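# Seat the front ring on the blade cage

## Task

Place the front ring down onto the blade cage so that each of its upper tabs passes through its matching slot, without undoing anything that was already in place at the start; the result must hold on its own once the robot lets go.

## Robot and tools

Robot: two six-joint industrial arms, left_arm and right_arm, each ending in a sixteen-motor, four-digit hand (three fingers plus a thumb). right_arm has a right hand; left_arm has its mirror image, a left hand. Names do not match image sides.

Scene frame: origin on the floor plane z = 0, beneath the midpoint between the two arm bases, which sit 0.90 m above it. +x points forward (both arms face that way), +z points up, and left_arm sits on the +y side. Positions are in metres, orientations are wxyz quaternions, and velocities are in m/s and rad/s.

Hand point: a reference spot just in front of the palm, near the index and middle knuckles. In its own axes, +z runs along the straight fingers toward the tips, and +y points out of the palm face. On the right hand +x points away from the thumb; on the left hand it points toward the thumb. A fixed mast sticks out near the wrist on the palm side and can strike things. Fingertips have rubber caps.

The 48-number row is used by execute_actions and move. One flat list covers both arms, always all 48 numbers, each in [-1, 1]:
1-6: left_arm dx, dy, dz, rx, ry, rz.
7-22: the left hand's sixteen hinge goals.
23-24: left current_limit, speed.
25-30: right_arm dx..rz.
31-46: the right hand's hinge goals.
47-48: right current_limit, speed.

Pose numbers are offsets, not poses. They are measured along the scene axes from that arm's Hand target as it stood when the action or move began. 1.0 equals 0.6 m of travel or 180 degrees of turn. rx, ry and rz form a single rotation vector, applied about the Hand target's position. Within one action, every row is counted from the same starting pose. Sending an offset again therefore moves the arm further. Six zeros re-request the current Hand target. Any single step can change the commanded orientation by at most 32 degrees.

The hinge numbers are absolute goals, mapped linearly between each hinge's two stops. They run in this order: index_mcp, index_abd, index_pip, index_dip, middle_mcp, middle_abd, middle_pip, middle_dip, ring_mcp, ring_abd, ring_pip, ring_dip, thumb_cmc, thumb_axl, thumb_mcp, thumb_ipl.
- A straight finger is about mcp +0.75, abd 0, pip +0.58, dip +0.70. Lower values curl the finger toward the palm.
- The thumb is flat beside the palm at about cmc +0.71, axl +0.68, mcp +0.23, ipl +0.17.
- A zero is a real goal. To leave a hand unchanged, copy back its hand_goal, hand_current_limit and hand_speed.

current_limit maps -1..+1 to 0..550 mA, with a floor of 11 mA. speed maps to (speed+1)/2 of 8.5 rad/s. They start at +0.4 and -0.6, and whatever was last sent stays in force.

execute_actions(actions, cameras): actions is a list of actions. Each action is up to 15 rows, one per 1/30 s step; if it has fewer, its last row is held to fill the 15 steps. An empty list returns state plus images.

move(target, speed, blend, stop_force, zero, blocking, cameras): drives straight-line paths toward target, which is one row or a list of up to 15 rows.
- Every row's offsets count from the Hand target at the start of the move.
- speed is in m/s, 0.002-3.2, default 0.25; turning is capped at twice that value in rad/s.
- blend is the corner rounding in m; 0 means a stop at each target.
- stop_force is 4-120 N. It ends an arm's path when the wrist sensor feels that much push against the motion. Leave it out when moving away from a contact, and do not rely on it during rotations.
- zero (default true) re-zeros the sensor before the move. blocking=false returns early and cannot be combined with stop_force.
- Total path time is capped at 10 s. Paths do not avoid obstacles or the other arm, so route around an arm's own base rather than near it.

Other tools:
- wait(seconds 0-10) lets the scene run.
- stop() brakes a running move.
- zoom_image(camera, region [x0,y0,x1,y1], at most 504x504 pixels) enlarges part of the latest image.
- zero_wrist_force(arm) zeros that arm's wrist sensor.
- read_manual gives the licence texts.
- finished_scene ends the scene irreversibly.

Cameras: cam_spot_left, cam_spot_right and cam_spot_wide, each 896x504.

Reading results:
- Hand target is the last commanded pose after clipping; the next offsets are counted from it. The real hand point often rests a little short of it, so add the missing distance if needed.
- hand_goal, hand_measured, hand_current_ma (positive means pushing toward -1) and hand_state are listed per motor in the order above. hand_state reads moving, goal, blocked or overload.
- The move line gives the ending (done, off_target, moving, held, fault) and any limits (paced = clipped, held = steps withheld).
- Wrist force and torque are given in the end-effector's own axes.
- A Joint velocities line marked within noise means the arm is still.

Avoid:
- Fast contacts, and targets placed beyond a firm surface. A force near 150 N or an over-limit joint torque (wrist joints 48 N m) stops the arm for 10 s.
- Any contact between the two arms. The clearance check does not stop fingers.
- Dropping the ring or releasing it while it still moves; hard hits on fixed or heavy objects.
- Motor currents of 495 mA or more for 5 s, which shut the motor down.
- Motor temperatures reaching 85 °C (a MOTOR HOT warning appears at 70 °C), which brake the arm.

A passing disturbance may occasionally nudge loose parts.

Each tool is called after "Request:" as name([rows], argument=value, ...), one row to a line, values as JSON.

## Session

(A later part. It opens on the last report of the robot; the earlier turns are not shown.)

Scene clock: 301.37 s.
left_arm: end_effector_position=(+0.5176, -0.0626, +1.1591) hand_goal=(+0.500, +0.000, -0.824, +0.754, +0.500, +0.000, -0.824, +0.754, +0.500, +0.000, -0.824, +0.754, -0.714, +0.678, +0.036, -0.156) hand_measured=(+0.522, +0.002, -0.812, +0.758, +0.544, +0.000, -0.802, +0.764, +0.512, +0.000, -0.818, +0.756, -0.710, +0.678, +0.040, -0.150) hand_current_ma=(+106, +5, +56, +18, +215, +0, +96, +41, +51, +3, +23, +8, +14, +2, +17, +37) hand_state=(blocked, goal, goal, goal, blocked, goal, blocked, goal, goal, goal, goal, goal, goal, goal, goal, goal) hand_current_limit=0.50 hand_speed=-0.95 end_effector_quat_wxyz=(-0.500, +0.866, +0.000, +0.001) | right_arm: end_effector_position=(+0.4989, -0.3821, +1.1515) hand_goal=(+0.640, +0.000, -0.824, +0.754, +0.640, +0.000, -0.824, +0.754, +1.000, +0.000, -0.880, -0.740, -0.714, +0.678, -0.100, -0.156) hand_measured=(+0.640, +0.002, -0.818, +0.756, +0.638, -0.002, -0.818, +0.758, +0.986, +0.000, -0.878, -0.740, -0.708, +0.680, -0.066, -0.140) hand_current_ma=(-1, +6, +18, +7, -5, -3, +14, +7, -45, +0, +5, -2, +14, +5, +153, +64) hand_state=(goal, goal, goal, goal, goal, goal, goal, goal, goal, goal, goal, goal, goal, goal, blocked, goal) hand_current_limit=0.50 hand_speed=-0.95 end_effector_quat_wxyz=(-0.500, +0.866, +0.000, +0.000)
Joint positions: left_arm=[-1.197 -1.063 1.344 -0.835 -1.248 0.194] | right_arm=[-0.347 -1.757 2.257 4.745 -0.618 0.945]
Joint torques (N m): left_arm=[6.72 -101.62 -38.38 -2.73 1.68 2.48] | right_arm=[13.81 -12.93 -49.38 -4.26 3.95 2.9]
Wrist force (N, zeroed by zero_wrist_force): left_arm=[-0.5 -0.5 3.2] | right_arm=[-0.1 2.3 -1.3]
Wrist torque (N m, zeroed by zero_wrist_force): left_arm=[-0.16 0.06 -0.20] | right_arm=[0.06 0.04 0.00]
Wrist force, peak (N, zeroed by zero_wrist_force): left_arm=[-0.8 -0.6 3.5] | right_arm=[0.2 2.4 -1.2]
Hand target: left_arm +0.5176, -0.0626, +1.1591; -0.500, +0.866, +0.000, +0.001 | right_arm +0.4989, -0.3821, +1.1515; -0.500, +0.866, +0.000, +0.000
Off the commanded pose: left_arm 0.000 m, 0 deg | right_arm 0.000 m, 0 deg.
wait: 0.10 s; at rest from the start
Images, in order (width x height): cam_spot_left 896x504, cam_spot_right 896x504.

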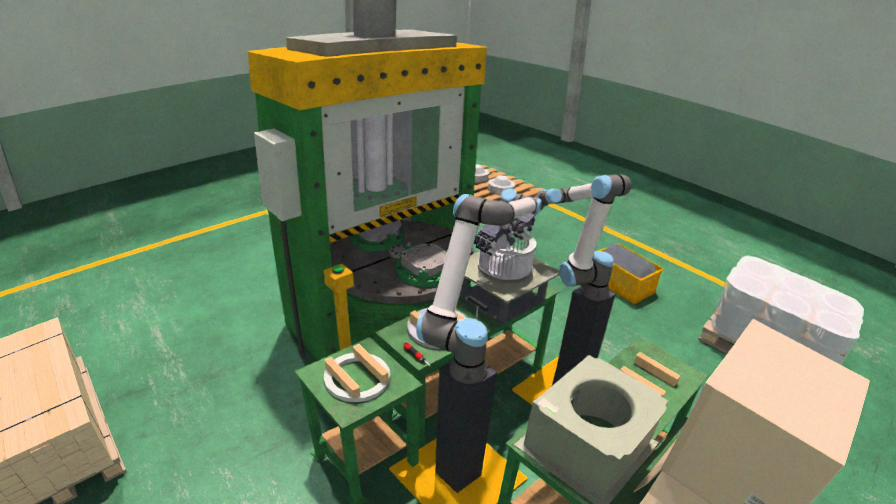

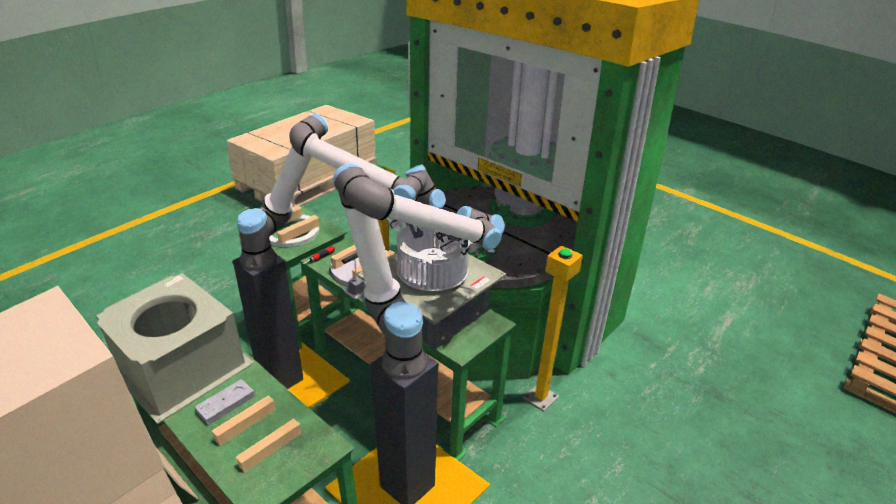

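Request:
move(target=[0,0,0,0,0,0,0.5,0,-0.824,0.754,0.5,0,-0.824,0.754,0.5,0,-0.824,0.754,-0.714,0.678,0.036,-0.156,0.5,-0.95,0,-0.01,0,0,0,0,0.63,0,-0.824,0.754,0.63,0,-0.824,0.754,1.0,0,-0.88,-0.74,-0.714,0.678,-0.06,-0.156,0.5,-0.95], speed=0.02)

Request:
execute_actions([
  [[0,0,0,0,0,0,0.5,0,-0.824,0.754,0.5,0,-0.824,0.754,0.5,0,-0.824,0.754,-0.714,0.678,0.04,-0.156,0.5,-0.95,0,0,0,0,0,0,0.62,0,-0.824,0.754,0.62,0,-0.824,0.754,1.0,0,-0.88,-0.74,-0.714,0.678,-0.046,-0.156,0.5,-0.95]],
], cameras=["cam_spot_wide"])

Request:
zoom_image(camera="cam_spot_wide", region=[484, 196, 568, 272])

Scene clock: 303.27 s.
left_arm: end_effector_position=(+0.5176, -0.0626, +1.1591) hand_goal=(+0.500, +0.000, -0.824, +0.754, +0.500, +0.000, -0.824, +0.754, +0.500, +0.000, -0.824, +0.754, -0.714, +0.678, +0.036, -0.156) hand_measured=(+0.498, +0.002, -0.816, +0.758, +0.514, +0.000, -0.802, +0.764, +0.498, +0.000, -0.818, +0.756, -0.710, +0.678, +0.062, -0.140) hand_current_ma=(-6, +5, +31, +14, +67, +0, +96, +41, -6, +3, +23, +8, +18, +2, +156, +97) hand_state=(goal, goal, goal, goal, goal, goal, blocked, goal, goal, goal, goal, goal, goal, goal, blocked, goal) hand_current_limit=0.50 hand_speed=-0.95 end_effector_quat_wxyz=(-0.500, +0.866, +0.000, +0.001) | right_arm: end_effector_position=(+0.4989, -0.3879, +1.1515) hand_goal=(+0.630, +0.000, -0.824, +0.754, +0.630, +0.000, -0.824, +0.754, +1.000, +0.000, -0.880, -0.740, -0.714, +0.678, -0.060, -0.156) hand_measured=(+0.648, +0.002, -0.816, +0.756, +0.642, -0.002, -0.812, +0.758, +0.986, +0.000, -0.878, -0.740, -0.708, +0.680, -0.054, -0.150) hand_current_ma=(+64, +6, +21, +7, +40, -3, +37, +10, -45, +0, +5, -2, +14, +5, +20, +22) hand_state=(goal, goal, goal, goal, goal, goal, goal, goal, goal, goal, goal, goal, goal, goal, goal, goal) hand_current_limit=0.50 hand_speed=-0.95 end_effector_quat_wxyz=(-0.500, +0.866, +0.000, +0.000)
Joint positions: left_arm=[-1.197 -1.063 1.344 -0.835 -1.248 0.194] | right_arm=[-0.358 -1.757 2.254 4.761 -0.624 0.928]
Joint torques (N m): left_arm=[0.42 -97.65 -42.74 -2.51 1.44 2.64] | right_arm=[-18.73 -11.68 -50.83 -1.7 -0.87 -2.78]
Wrist force (N, zeroed by zero_wrist_force): left_arm=[-0.8 1.8 -0.4] | right_arm=[-1.2 -2.4 2.2]
Wrist torque (N m, zeroed by zero_wrist_force): left_arm=[-0.07 0.04 -0.24] | right_arm=[0.00 -0.05 0.37]
Wrist force, peak (N, zeroed by zero_wrist_force): left_arm=[-0.6 0.0 3.4] | right_arm=[-1.2 -2.4 2.2]
Hand target: left_arm +0.5176, -0.0626, +1.1591; -0.500, +0.866, +0.000, +0.001 | right_arm +0.4989, -0.3881, +1.1515; -0.500, +0.866, +0.000, +0.000
Off the commanded pose: left_arm 0.000 m, 0 deg | right_arm 0.000 m, 0 deg.
move: done

Scene clock: 303.97 s.
left_arm: end_effector_position=(+0.5176, -0.0626, +1.1591) hand_goal=(+0.500, +0.000, -0.824, +0.754, +0.500, +0.000, -0.824, +0.754, +0.500, +0.000, -0.824, +0.754, -0.714, +0.678, +0.040, -0.156) hand_measured=(+0.498, +0.002, -0.816, +0.758, +0.514, +0.000, -0.802, +0.764, +0.498, +0.000, -0.818, +0.756, -0.710, +0.678, +0.064, -0.140) hand_current_ma=(-6, +5, +31, +14, +61, +0, +96, +41, -6, +3, +23, +8, +18, +2, +142, +98) hand_state=(goal, goal, goal, goal, goal, goal, blocked, goal, goal, goal, goal, goal, goal, goal, blocked, goal) hand_current_limit=0.50 hand_speed=-0.95 end_effector_quat_wxyz=(-0.500, +0.866, +0.000, +0.001) | right_arm: end_effector_position=(+0.4989, -0.3881, +1.1515) hand_goal=(+0.620, +0.000, -0.824, +0.754, +0.620, +0.000, -0.824, +0.754, +1.000, +0.000, -0.880, -0.740, -0.714, +0.678, -0.046, -0.156) hand_measured=(+0.648, +0.002, -0.816, +0.756, +0.642, -0.002, -0.812, +0.758, +0.986, +0.000, -0.878, -0.740, -0.710, +0.680, -0.048, -0.154) hand_current_ma=(+104, +6, +21, +7, +78, -3, +38, +11, -45, +0, +5, -2, +12, +5, -6, +9) hand_state=(blocked, goal, goal, goal, blocked, goal, goal, goal, goal, goal, goal, goal, goal, goal, goal, goal) hand_current_limit=0.50 hand_speed=-0.95 end_effector_quat_wxyz=(-0.500, +0.866, +0.000, +0.000)
Joint positions: left_arm=[-1.197 -1.063 1.344 -0.835 -1.248 0.194] | right_arm=[-0.358 -1.757 2.254 4.761 -0.624 0.928]
Joint torques (N m): left_arm=[0.73 -98.62 -44.75 -1.5 1.72 2.94] | right_arm=[-18.54 -11.83 -50.43 -1.4 -1.09 -2.73]
Wrist force (N, zeroed by zero_wrist_force): left_arm=[-0.5 1.7 0.0] | right_arm=[-0.9 -1.7 1.9]
Wrist torque (N m, zeroed by zero_wrist_force): left_arm=[-0.08 0.00 -0.22] | right_arm=[0.01 -0.04 0.38]
Wrist force, peak (N, zeroed by zero_wrist_force): left_arm=[-0.6 2.1 -0.4] | right_arm=[-1.2 -1.9 2.0]
Hand target: left_arm +0.5176, -0.0626, +1.1591; -0.500, +0.866, +0.000, +0.001 | right_arm +0.4989, -0.3881, +1.1515; -0.500, +0.866, +0.000, +0.000
Off the commanded pose: left_arm 0.000 m, 0 deg | right_arm 0.000 m, 0 deg.
Step readings (end_effector_position of left_arm | right_arm):
0: (+0.5176, -0.0626, +1.1591) | (+0.4989, -0.3879, +1.1515)
1: (+0.5176, -0.0626, +1.1591) | (+0.4989, -0.3880, +1.1515)
2: (+0.5176, -0.0626, +1.1591) | (+0.4989, -0.3880, +1.1515)
4: (+0.5176, -0.0626, +1.1591) | (+0.4989, -0.3880, +1.1515)
8: (+0.5176, -0.0626, +1.1591) | (+0.4989, -0.3881, +1.1515)
15: (+0.5176, -0.0626, +1.1591) | (+0.4989, -0.3881, +1.1515)
Images, in order (width x height): cam_spot_wide 896x504.

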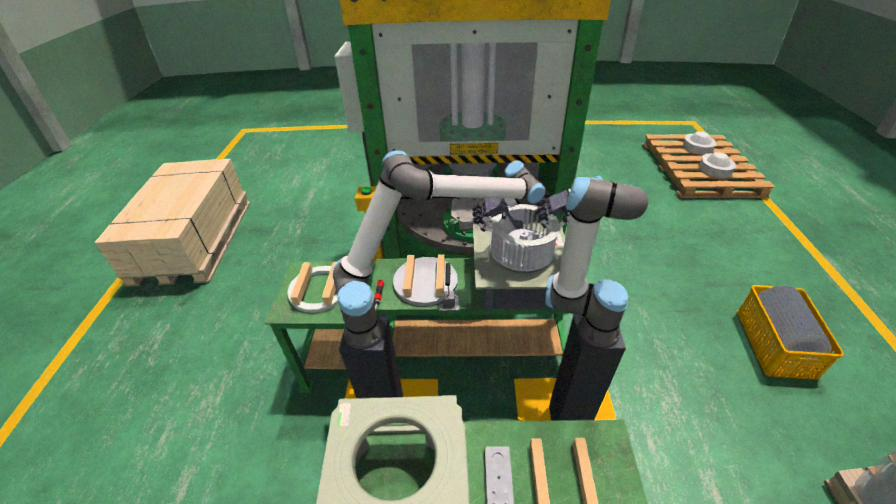

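Scaled by 6.000.

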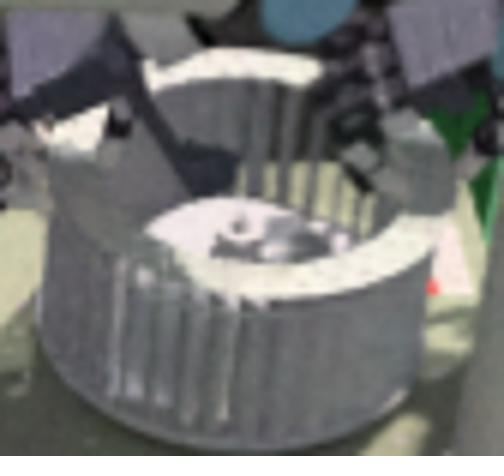

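Request:
move(target=[0,0,-0.0133,0,0,0,0.5,0,-0.824,0.754,0.5,0,-0.824,0.754,0.5,0,-0.824,0.754,-0.714,0.678,0.04,-0.156,0.5,-0.95,0,0,-0.0133,0,0,0,0.62,0,-0.824,0.754,0.62,0,-0.824,0.754,1.0,0,-0.88,-0.74,-0.714,0.678,-0.046,-0.156,0.5,-0.95], speed=0.015, stop_force=5, cameras=["all"])

Request:
zoom_image(camera="cam_spot_wide", region=[484, 196, 568, 272])

Request:
zoom_image(camera="cam_spot_left", region=[475, 225, 545, 285])

Request:
zoom_image(camera="cam_spot_right", region=[390, 225, 480, 295])

Scene clock: 306.07 s.
left_arm: end_effector_position=(+0.5176, -0.0626, +1.1511) hand_goal=(+0.500, +0.000, -0.824, +0.754, +0.500, +0.000, -0.824, +0.754, +0.500, +0.000, -0.824, +0.754, -0.714, +0.678, +0.040, -0.156) hand_measured=(+0.498, +0.002, -0.816, +0.758, +0.512, +0.000, -0.802, +0.764, +0.498, +0.000, -0.818, +0.756, -0.710, +0.678, +0.066, -0.140) hand_current_ma=(-6, +5, +31, +14, +53, +0, +96, +41, -6, +3, +23, +8, +19, +2, +151, +98) hand_state=(goal, goal, goal, goal, goal, goal, blocked, goal, goal, goal, goal, goal, goal, goal, blocked, goal) hand_current_limit=0.50 hand_speed=-0.95 end_effector_quat_wxyz=(-0.500, +0.866, +0.000, +0.001) | right_arm: end_effector_position=(+0.4989, -0.3881, +1.1436) hand_goal=(+0.620, +0.000, -0.824, +0.754, +0.620, +0.000, -0.824, +0.754, +1.000, +0.000, -0.880, -0.740, -0.714, +0.678, -0.046, -0.156) hand_measured=(+0.646, +0.002, -0.814, +0.758, +0.640, -0.002, -0.810, +0.758, +0.986, +0.000, -0.878, -0.740, -0.710, +0.680, -0.048, -0.154) hand_current_ma=(+89, +6, +29, +7, +69, -3, +41, +12, -45, +0, +5, -2, +12, +5, -6, +9) hand_state=(blocked, goal, goal, goal, blocked, goal, goal, goal, goal, goal, goal, goal, goal, goal, goal, goal) hand_current_limit=0.50 hand_speed=-0.95 end_effector_quat_wxyz=(-0.500, +0.866, +0.000, +0.000)
Joint positions: left_arm=[-1.197 -1.059 1.352 -0.848 -1.248 0.194] | right_arm=[-0.358 -1.749 2.263 4.743 -0.624 0.928]
Joint torques (N m): left_arm=[-1.87 -72.8 -33.44 -3.16 0.5 1.86] | right_arm=[-5.59 -11.72 -29.86 -5.35 0.51 2.35]
Wrist force (N, zeroed by zero_wrist_force): left_arm=[-0.6 1.9 -0.1] | right_arm=[-1.7 -0.9 1.7]
Wrist torque (N m, zeroed by zero_wrist_force): left_arm=[-0.07 0.02 -0.22] | right_arm=[-0.02 -0.05 0.37]
Wrist force, peak (N, zeroed by zero_wrist_force): left_arm=[-0.9 2.2 -0.2] | right_arm=[-1.3 -3.2 1.4]
Hand target: left_arm +0.5176, -0.0626, +1.1511; -0.500, +0.866, +0.000, +0.001 | right_arm +0.4989, -0.3881, +1.1436; -0.500, +0.866, +0.000, +0.000
Off the commanded pose: left_arm 0.000 m, 0 deg | right_arm 0.000 m, 0 deg.
move: done

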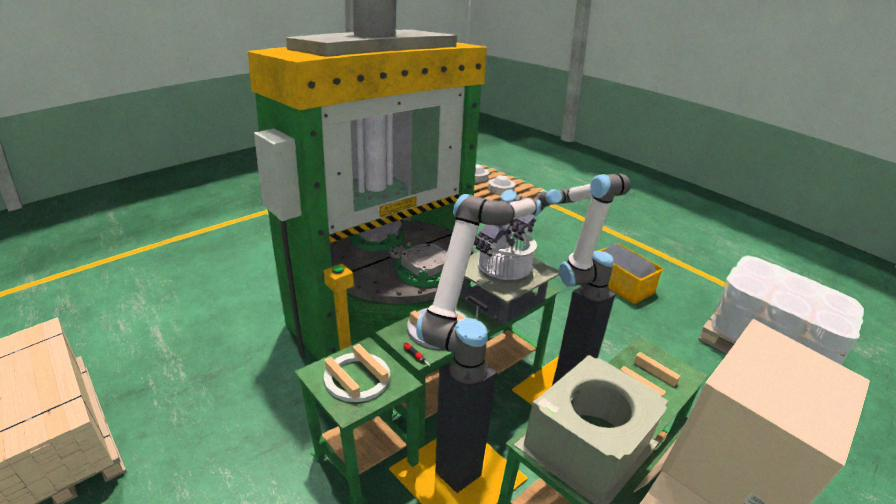

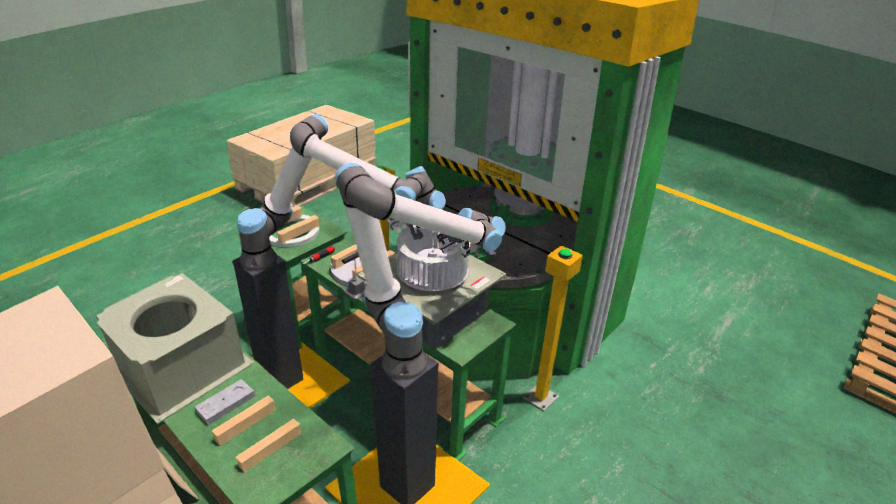

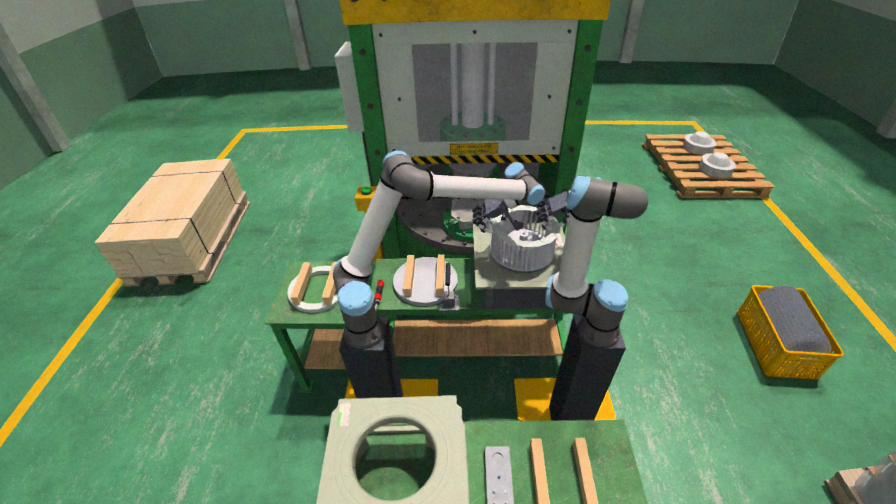

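Scaled by 6.000.

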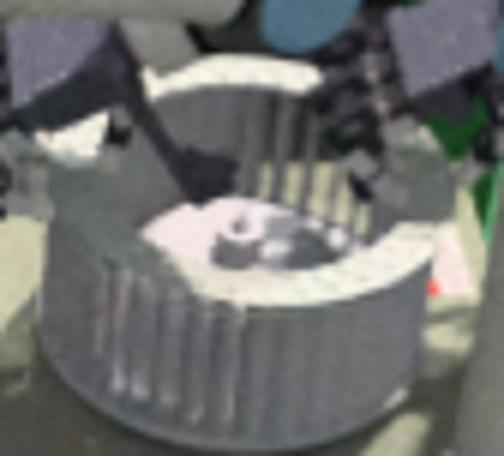

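Scaled by 7.200.

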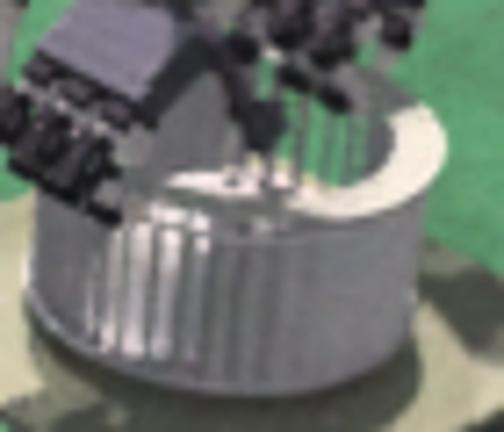

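Scaled by 5.600.

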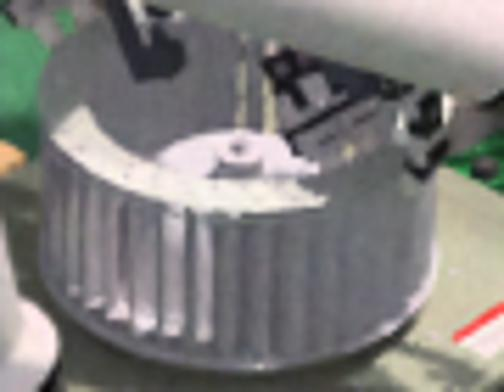

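Request:
zoom_image(camera="cam_spot_wide", region=[540, 206, 570, 236])

Request:
zoom_image(camera="cam_spot_wide", region=[480, 206, 510, 236])

Request:
zoom_image(camera="cam_spot_left", region=[515, 230, 545, 260])

Request:
zoom_image(camera="cam_spot_right", region=[390, 225, 420, 255])

Scaled by 16.800.

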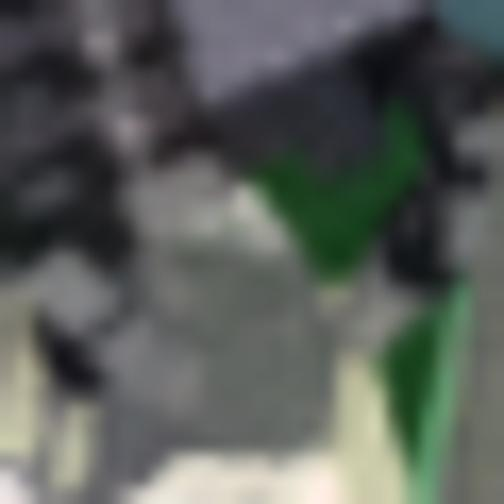

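Scaled by 16.800.

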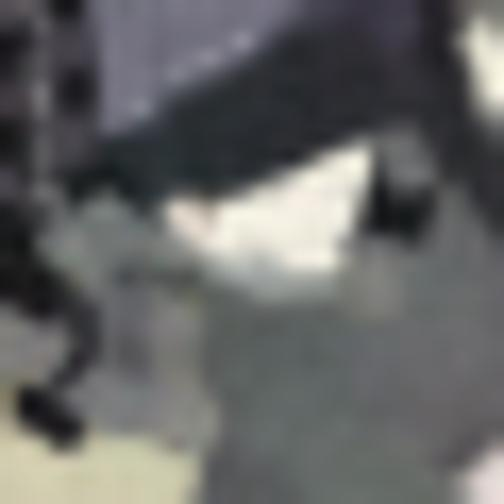

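Scaled by 16.800.

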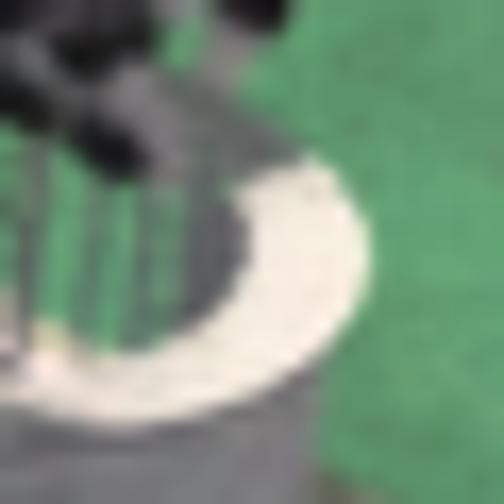

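Scaled by 16.800.

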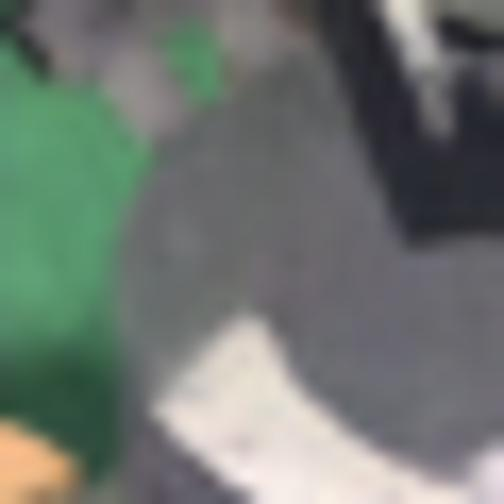

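Request:
move([
  [0,0.0083,0,0,0,0,0.5,0,-0.824,0.754,0.5,0,-0.824,0.754,0.5,0,-0.824,0.754,-0.714,0.678,0.04,-0.156,0.5,-0.95,0,0.0083,0,0,0,0,0.62,0,-0.824,0.754,0.62,0,-0.824,0.754,1.0,0,-0.88,-0.74,-0.714,0.678,-0.046,-0.156,0.5,-0.95],
  [0,0.0083,-0.01,0,0,0,0.5,0,-0.824,0.754,0.5,0,-0.824,0.754,0.5,0,-0.824,0.754,-0.714,0.678,0.04,-0.156,0.5,-0.95,0,0.0083,-0.01,0,0,0,0.62,0,-0.824,0.754,0.62,0,-0.824,0.754,1.0,0,-0.88,-0.74,-0.714,0.678,-0.046,-0.156,0.5,-0.95],
], speed=0.015, stop_force=5, cameras=["all"])

Request:
zoom_image(camera="cam_spot_wide", region=[484, 196, 568, 272])

Request:
zoom_image(camera="cam_spot_left", region=[475, 225, 545, 285])

Request:
zoom_image(camera="cam_spot_right", region=[390, 225, 480, 295])

Scene clock: 309.50 s.
left_arm: end_effector_position=(+0.5176, -0.0576, +1.1451) hand_goal=(+0.500, +0.000, -0.824, +0.754, +0.500, +0.000, -0.824, +0.754, +0.500, +0.000, -0.824, +0.754, -0.714, +0.678, +0.040, -0.156) hand_measured=(+0.498, +0.002, -0.816, +0.758, +0.512, +0.000, -0.802, +0.764, +0.498, +0.000, -0.818, +0.756, -0.710, +0.678, +0.068, -0.138) hand_current_ma=(-7, +5, +31, +14, +51, +0, +95, +41, -6, +3, +23, +8, +19, +2, +160, +102) hand_state=(goal, goal, goal, goal, goal, goal, blocked, goal, goal, goal, goal, goal, goal, goal, blocked, goal) hand_current_limit=0.50 hand_speed=-0.95 end_effector_quat_wxyz=(-0.500, +0.866, +0.000, +0.001) | right_arm: end_effector_position=(+0.4989, -0.3831, +1.1376) hand_goal=(+0.620, +0.000, -0.824, +0.754, +0.620, +0.000, -0.824, +0.754, +1.000, +0.000, -0.880, -0.740, -0.714, +0.678, -0.046, -0.156) hand_measured=(+0.624, +0.002, -0.810, +0.760, +0.622, -0.002, -0.812, +0.758, +0.986, +0.000, -0.878, -0.740, -0.710, +0.680, -0.048, -0.154) hand_current_ma=(+12, +5, +42, +13, +6, -3, +35, +12, -45, +0, +5, -2, +11, +5, -4, +9) hand_state=(goal, goal, goal, goal, goal, goal, goal, goal, goal, goal, goal, goal, goal, goal, goal, goal) hand_current_limit=0.50 hand_speed=-0.95 end_effector_quat_wxyz=(-0.500, +0.866, +0.000, +0.000)
Joint positions: left_arm=[-1.195 -1.063 1.37 -0.861 -1.246 0.195] | right_arm=[-0.349 -1.743 2.273 4.716 -0.619 0.942]
Joint torques (N m): left_arm=[12.99 -73 -33.43 -2.49 1.91 2.51] | right_arm=[12.98 -11.78 -28.79 -4.82 3.84 3.03]
Wrist force (N, zeroed by zero_wrist_force): left_arm=[-0.7 1.6 0.6] | right_arm=[-0.1 -0.6 0.6]
Wrist torque (N m, zeroed by zero_wrist_force): left_arm=[-0.07 0.05 -0.23] | right_arm=[-0.07 0.06 -0.04]
Wrist force, peak (N, zeroed by zero_wrist_force): left_arm=[-0.7 2.2 -0.5] | right_arm=[-2.5 -1.0 2.0]
Hand target: left_arm +0.5176, -0.0576, +1.1451; -0.500, +0.866, +0.000, +0.001 | right_arm +0.4989, -0.3831, +1.1376; -0.500, +0.866, +0.000, +0.000
Off the commanded pose: left_arm 0.000 m, 0 deg | right_arm 0.000 m, 0 deg.
move: done

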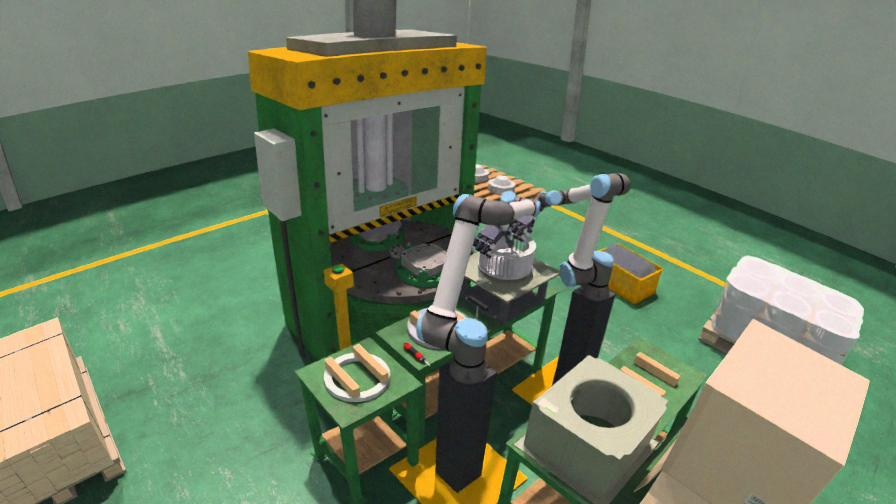

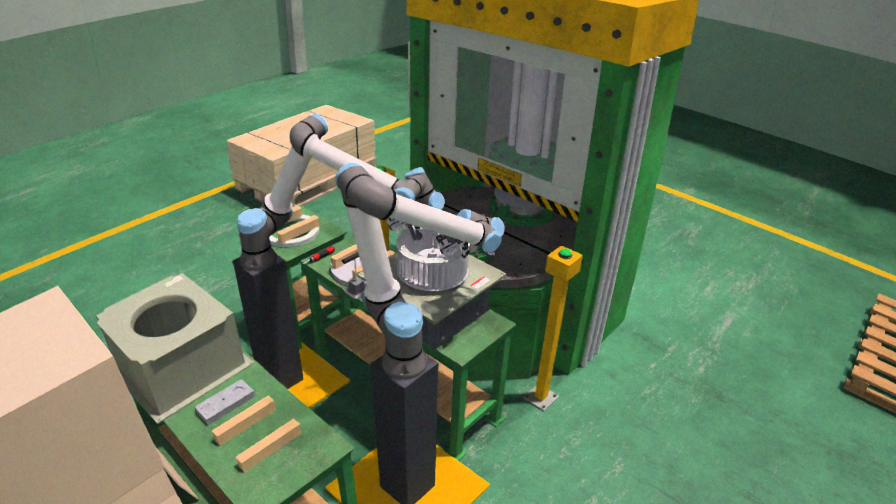

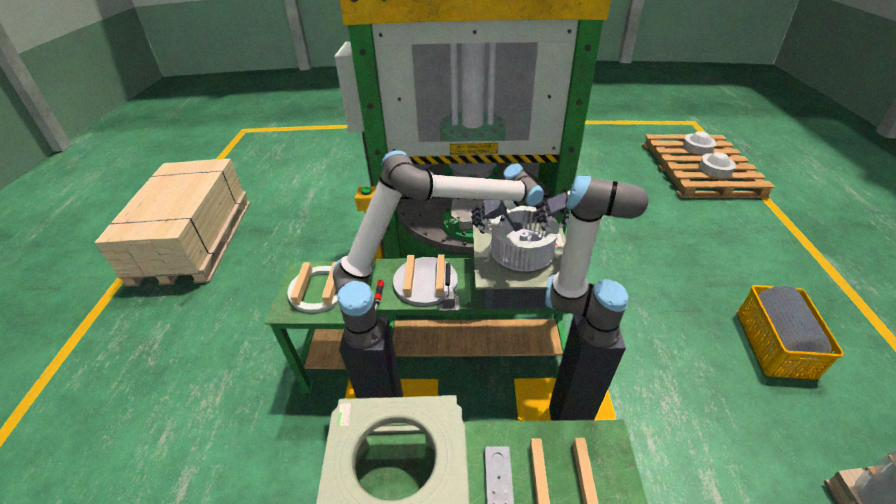

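Scaled by 6.000.

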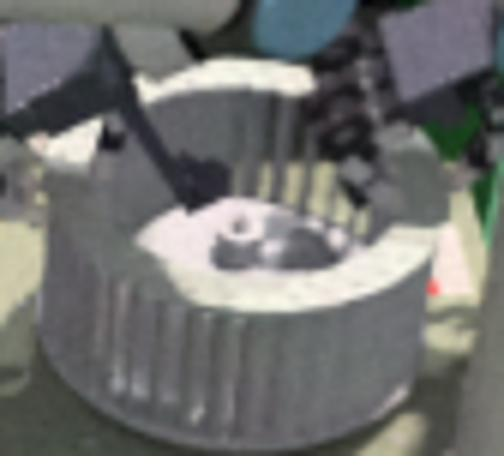

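Scaled by 7.200.

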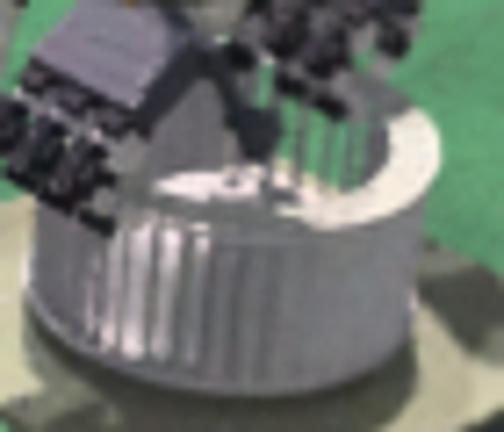

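Scaled by 5.600.

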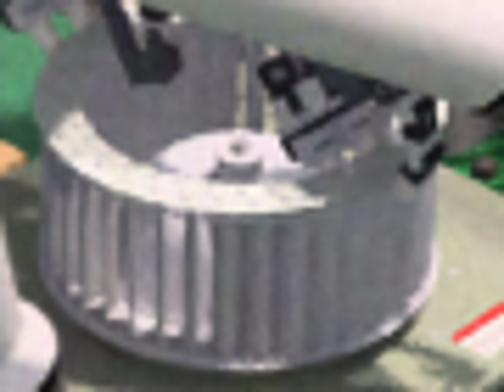

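Request:
move(target=[0,0,-0.01,0,0,0,0.5,0,-0.824,0.754,0.5,0,-0.824,0.754,0.5,0,-0.824,0.754,-0.714,0.678,0.04,-0.156,0.5,-0.95,0,0,-0.01,0,0,0,0.62,0,-0.824,0.754,0.62,0,-0.824,0.754,1.0,0,-0.88,-0.74,-0.714,0.678,-0.046,-0.156,0.5,-0.95], speed=0.01, stop_force=4)

Scene clock: 313.83 s.
left_arm: end_effector_position=(+0.5176, -0.0576, +1.1391) hand_goal=(+0.500, +0.000, -0.824, +0.754, +0.500, +0.000, -0.824, +0.754, +0.500, +0.000, -0.824, +0.754, -0.714, +0.678, +0.040, -0.156) hand_measured=(+0.498, +0.002, -0.816, +0.758, +0.500, +0.000, -0.816, +0.758, +0.498, +0.000, -0.818, +0.756, -0.716, +0.678, +0.066, -0.142) hand_current_ma=(-7, +5, +31, +14, +2, +0, +38, +19, -6, +3, +23, +8, -7, +2, +155, +83) hand_state=(goal, goal, goal, goal, goal, goal, goal, goal, goal, goal, goal, goal, goal, goal, blocked, goal) hand_current_limit=0.50 hand_speed=-0.95 end_effector_quat_wxyz=(-0.500, +0.866, +0.000, +0.001) | right_arm: end_effector_position=(+0.4989, -0.3831, +1.1316) hand_goal=(+0.620, +0.000, -0.824, +0.754, +0.620, +0.000, -0.824, +0.754, +1.000, +0.000, -0.880, -0.740, -0.714, +0.678, -0.046, -0.156) hand_measured=(+0.622, +0.002, -0.822, +0.756, +0.618, -0.002, -0.818, +0.756, +0.986, +0.000, -0.878, -0.740, -0.710, +0.680, -0.048, -0.154) hand_current_ma=(+4, +5, +7, +5, -6, -3, +14, +7, -45, +0, +5, -2, +11, +5, -4, +9) hand_state=(goal, goal, goal, goal, goal, goal, goal, goal, goal, goal, goal, goal, goal, goal, goal, goal) hand_current_limit=0.50 hand_speed=-0.95 end_effector_quat_wxyz=(-0.500, +0.866, +0.000, +0.000)
Joint positions: left_arm=[-1.195 -1.06 1.376 -0.871 -1.246 0.195] | right_arm=[-0.349 -1.736 2.28 4.703 -0.619 0.942]
Joint torques (N m): left_arm=[15.99 -71.37 -31.57 -2.57 1.15 2.09] | right_arm=[6.73 -13.47 -28.22 -4.9 3.68 -1.19]
Wrist force (N, zeroed by zero_wrist_force): left_arm=[-0.7 -0.4 -1.9] | right_arm=[-1.0 -1.3 0.2]
Wrist torque (N m, zeroed by zero_wrist_force): left_arm=[-0.19 -0.02 -0.17] | right_arm=[-0.11 -0.02 0.00]
Wrist force, peak (N, zeroed by zero_wrist_force): left_arm=[-0.4 -0.7 -2.3] | right_arm=[-1.3 -1.4 0.2]
Hand target: left_arm +0.5176, -0.0576, +1.1391; -0.500, +0.866, +0.000, +0.001 | right_arm +0.4989, -0.3831, +1.1316; -0.500, +0.866, +0.000, +0.000
Off the commanded pose: left_arm 0.000 m, 0 deg | right_arm 0.000 m, 0 deg.
move: done

Request:
wait(seconds=0.1, cameras=["all"])

Request:
zoom_image(camera="cam_spot_wide", region=[484, 196, 568, 272])

Request:
zoom_image(camera="cam_spot_left", region=[475, 225, 545, 285])

Request:
zoom_image(camera="cam_spot_right", region=[390, 225, 480, 295])

Scene clock: 314.17 s.
left_arm: end_effector_position=(+0.5176, -0.0576, +1.1391) hand_goal=(+0.500, +0.000, -0.824, +0.754, +0.500, +0.000, -0.824, +0.754, +0.500, +0.000, -0.824, +0.754, -0.714, +0.678, +0.040, -0.156) hand_measured=(+0.498, +0.002, -0.816, +0.758, +0.500, +0.000, -0.816, +0.758, +0.498, +0.000, -0.818, +0.756, -0.716, +0.678, +0.066, -0.142) hand_current_ma=(-7, +5, +31, +14, +2, +0, +38, +19, -6, +3, +23, +8, -7, +2, +155, +83) hand_state=(goal, goal, goal, goal, goal, goal, goal, goal, goal, goal, goal, goal, goal, goal, blocked, goal) hand_current_limit=0.50 hand_speed=-0.95 end_effector_quat_wxyz=(-0.500, +0.866, +0.000, +0.001) | right_arm: end_effector_position=(+0.4989, -0.3831, +1.1316) hand_goal=(+0.620, +0.000, -0.824, +0.754, +0.620, +0.000, -0.824, +0.754, +1.000, +0.000, -0.880, -0.740, -0.714, +0.678, -0.046, -0.156) hand_measured=(+0.622, +0.002, -0.822, +0.756, +0.618, -0.002, -0.818, +0.756, +0.986, +0.000, -0.878, -0.740, -0.710, +0.680, -0.048, -0.154) hand_current_ma=(+4, +5, +7, +5, -6, -3, +14, +7, -45, +0, +5, -2, +11, +5, -4, +9) hand_state=(goal, goal, goal, goal, goal, goal, goal, goal, goal, goal, goal, goal, goal, goal, goal, goal) hand_current_limit=0.50 hand_speed=-0.95 end_effector_quat_wxyz=(-0.500, +0.866, +0.000, +0.000)
Joint positions: left_arm=[-1.195 -1.06 1.376 -0.871 -1.246 0.195] | right_arm=[-0.349 -1.736 2.28 4.703 -0.619 0.942]
Joint torques (N m): left_arm=[11.52 -73.74 -31.88 -2.56 1.32 2.63] | right_arm=[7.67 -12.93 -28.38 -5.11 3.45 -1.34]
Wrist force (N, zeroed by zero_wrist_force): left_arm=[-0.7 -0.2 -1.8] | right_arm=[-1.1 -1.1 0.0]
Wrist torque (N m, zeroed by zero_wrist_force): left_arm=[-0.18 0.00 -0.18] | right_arm=[-0.07 0.01 -0.01]
Wrist force, peak (N, zeroed by zero_wrist_force): left_arm=[-0.7 -0.6 -2.1] | right_arm=[-1.4 -1.2 0.2]
Hand target: left_arm +0.5176, -0.0576, +1.1391; -0.500, +0.866, +0.000, +0.001 | right_arm +0.4989, -0.3831, +1.1316; -0.500, +0.866, +0.000, +0.000
Off the commanded pose: left_arm 0.000 m, 0 deg | right_arm 0.000 m, 0 deg.
wait: 0.10 s; at rest from the start

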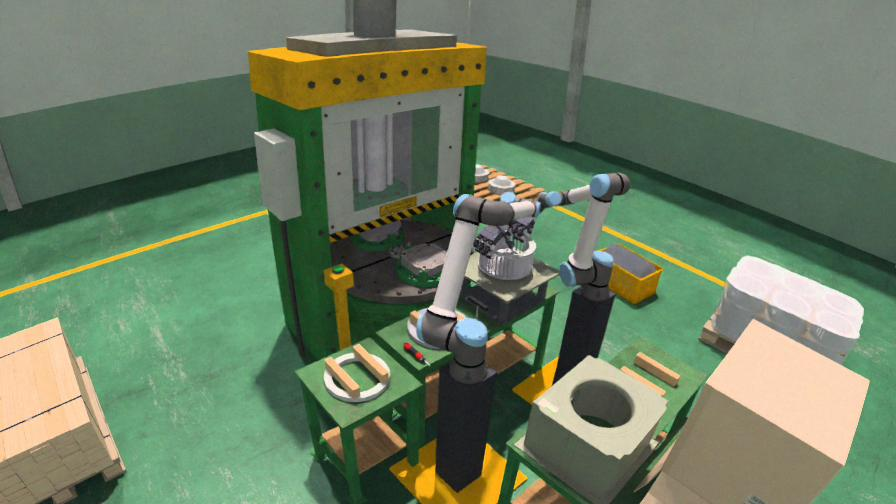

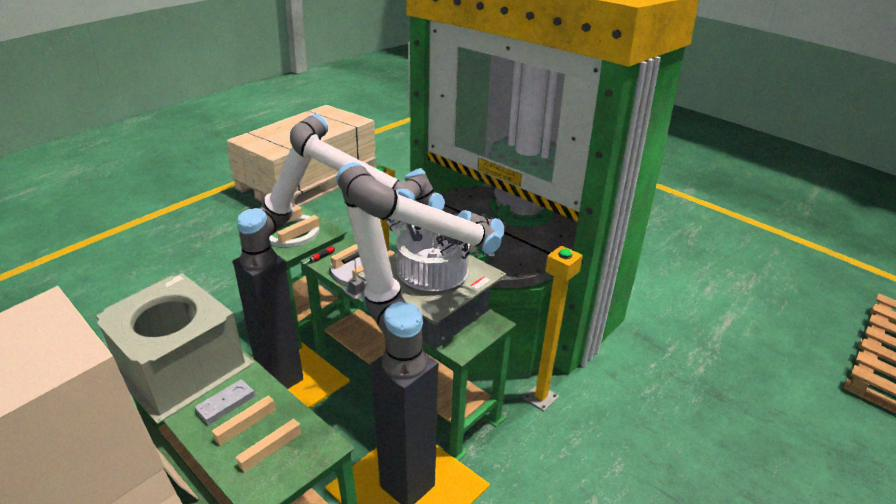

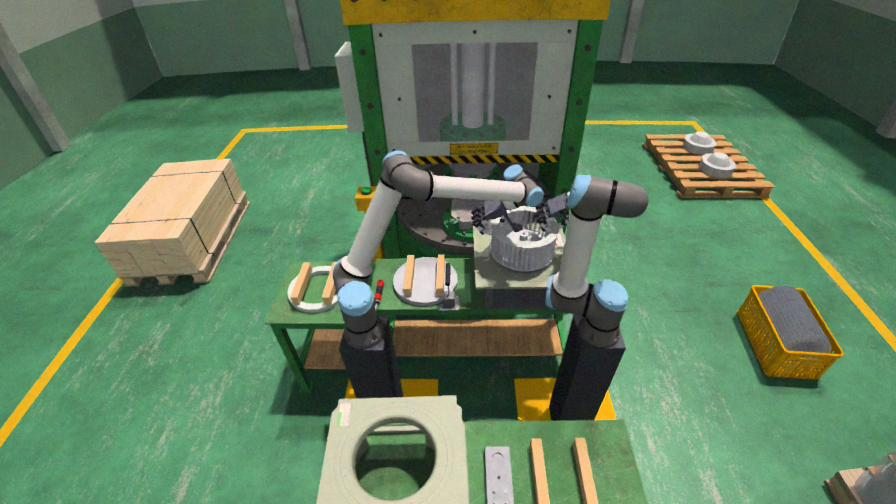

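Scaled by 6.000.

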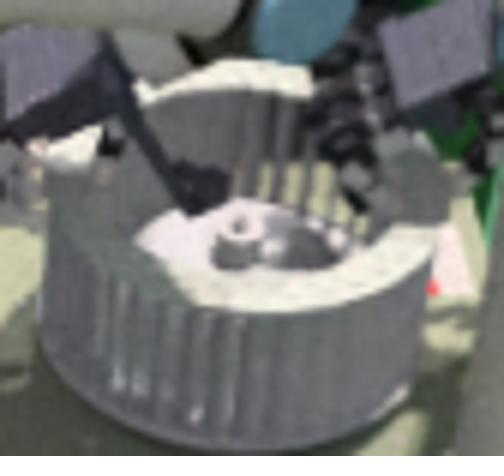

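Scaled by 7.200.

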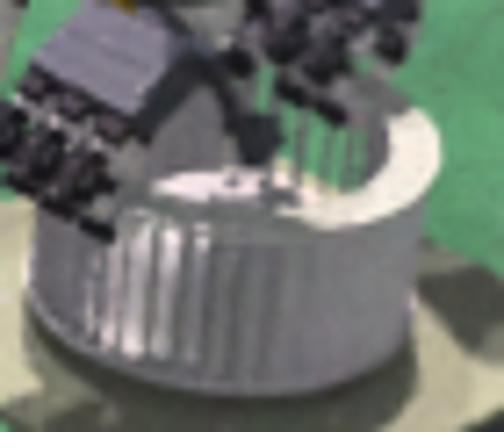

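Scaled by 5.600.

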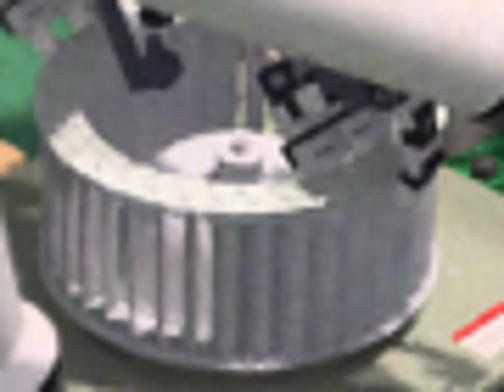

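Request:
zoom_image(camera="cam_spot_wide", region=[540, 206, 570, 236])

Request:
zoom_image(camera="cam_spot_wide", region=[480, 206, 510, 236])

Request:
zoom_image(camera="cam_spot_wide", region=[505, 235, 535, 265])

Request:
zoom_image(camera="cam_spot_right", region=[395, 245, 435, 285])

Scaled by 16.800.

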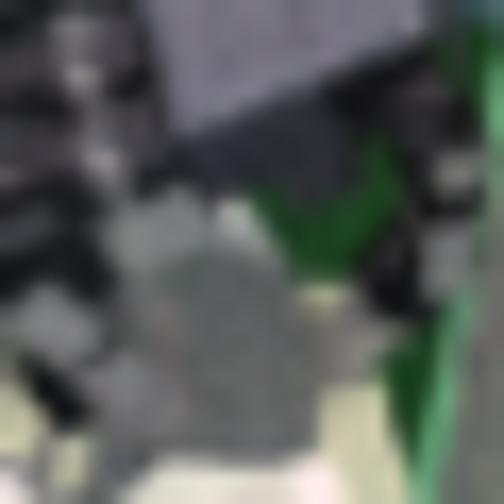

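Scaled by 16.800.

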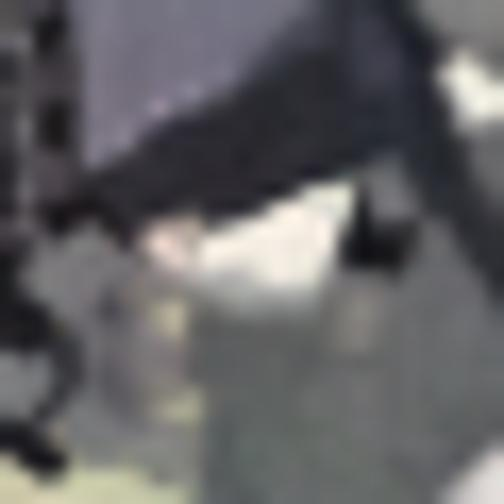

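Scaled by 16.800.

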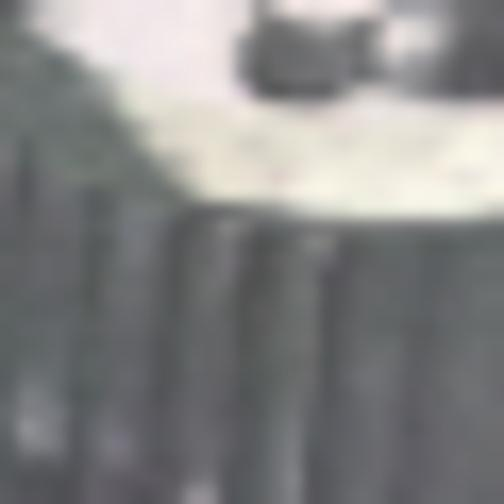

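Scaled by 12.600.

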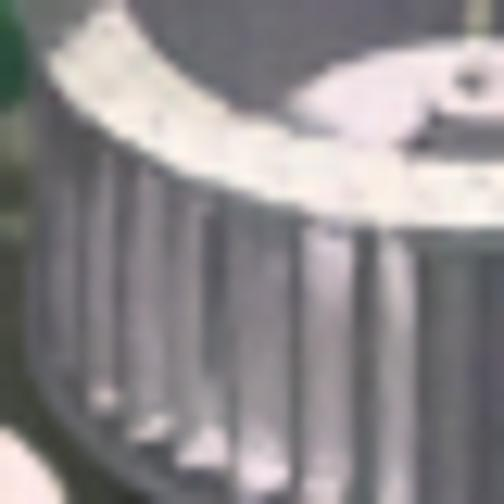

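Request:
zoom_image(camera="cam_spot_wide", region=[482, 226, 506, 250])

Request:
zoom_image(camera="cam_spot_wide", region=[542, 226, 566, 250])

Request:
zoom_image(camera="cam_spot_right", region=[388, 236, 412, 260])

Request:
zoom_image(camera="cam_spot_right", region=[456, 236, 480, 260])

Request:
zoom_image(camera="cam_spot_left", region=[520, 240, 544, 264])

Request:
zoom_image(camera="cam_spot_left", region=[472, 240, 496, 264])

Scaled by 21.000.

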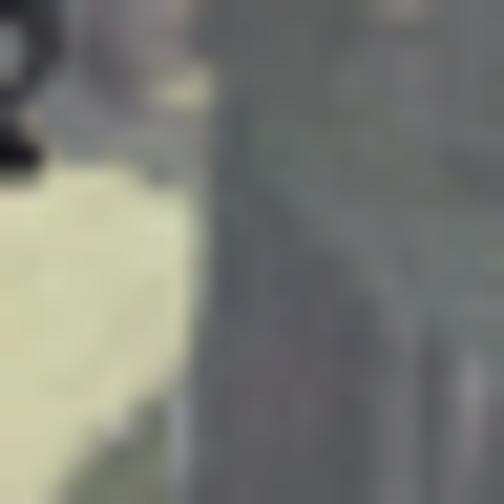

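Scaled by 21.000.

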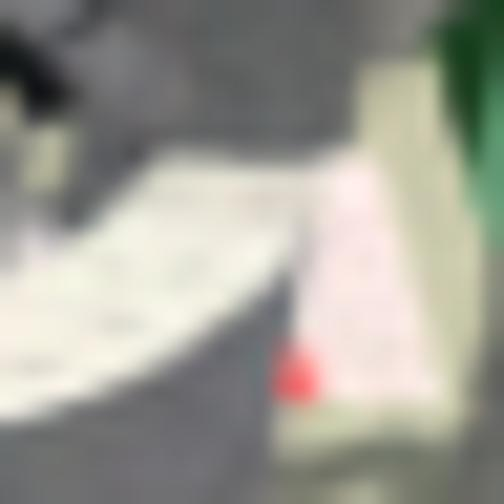

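Scaled by 21.000.

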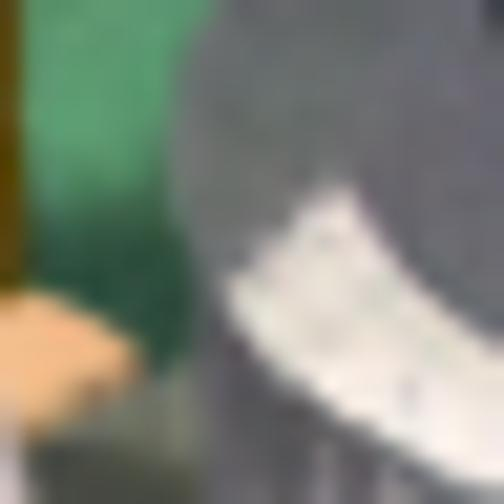

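Scaled by 21.000.

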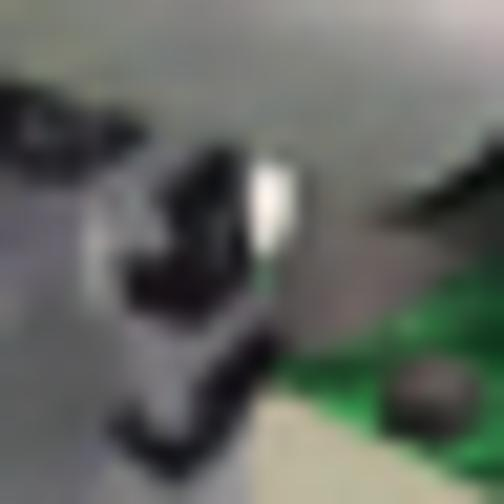

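Scaled by 21.000.

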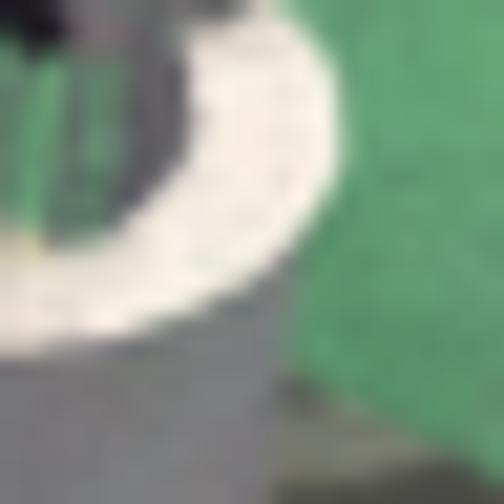

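Scaled by 21.000.

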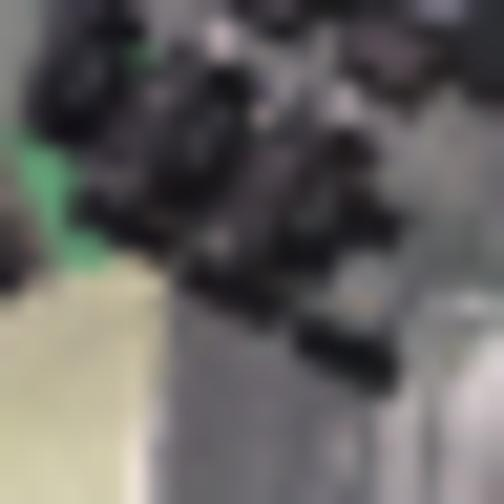

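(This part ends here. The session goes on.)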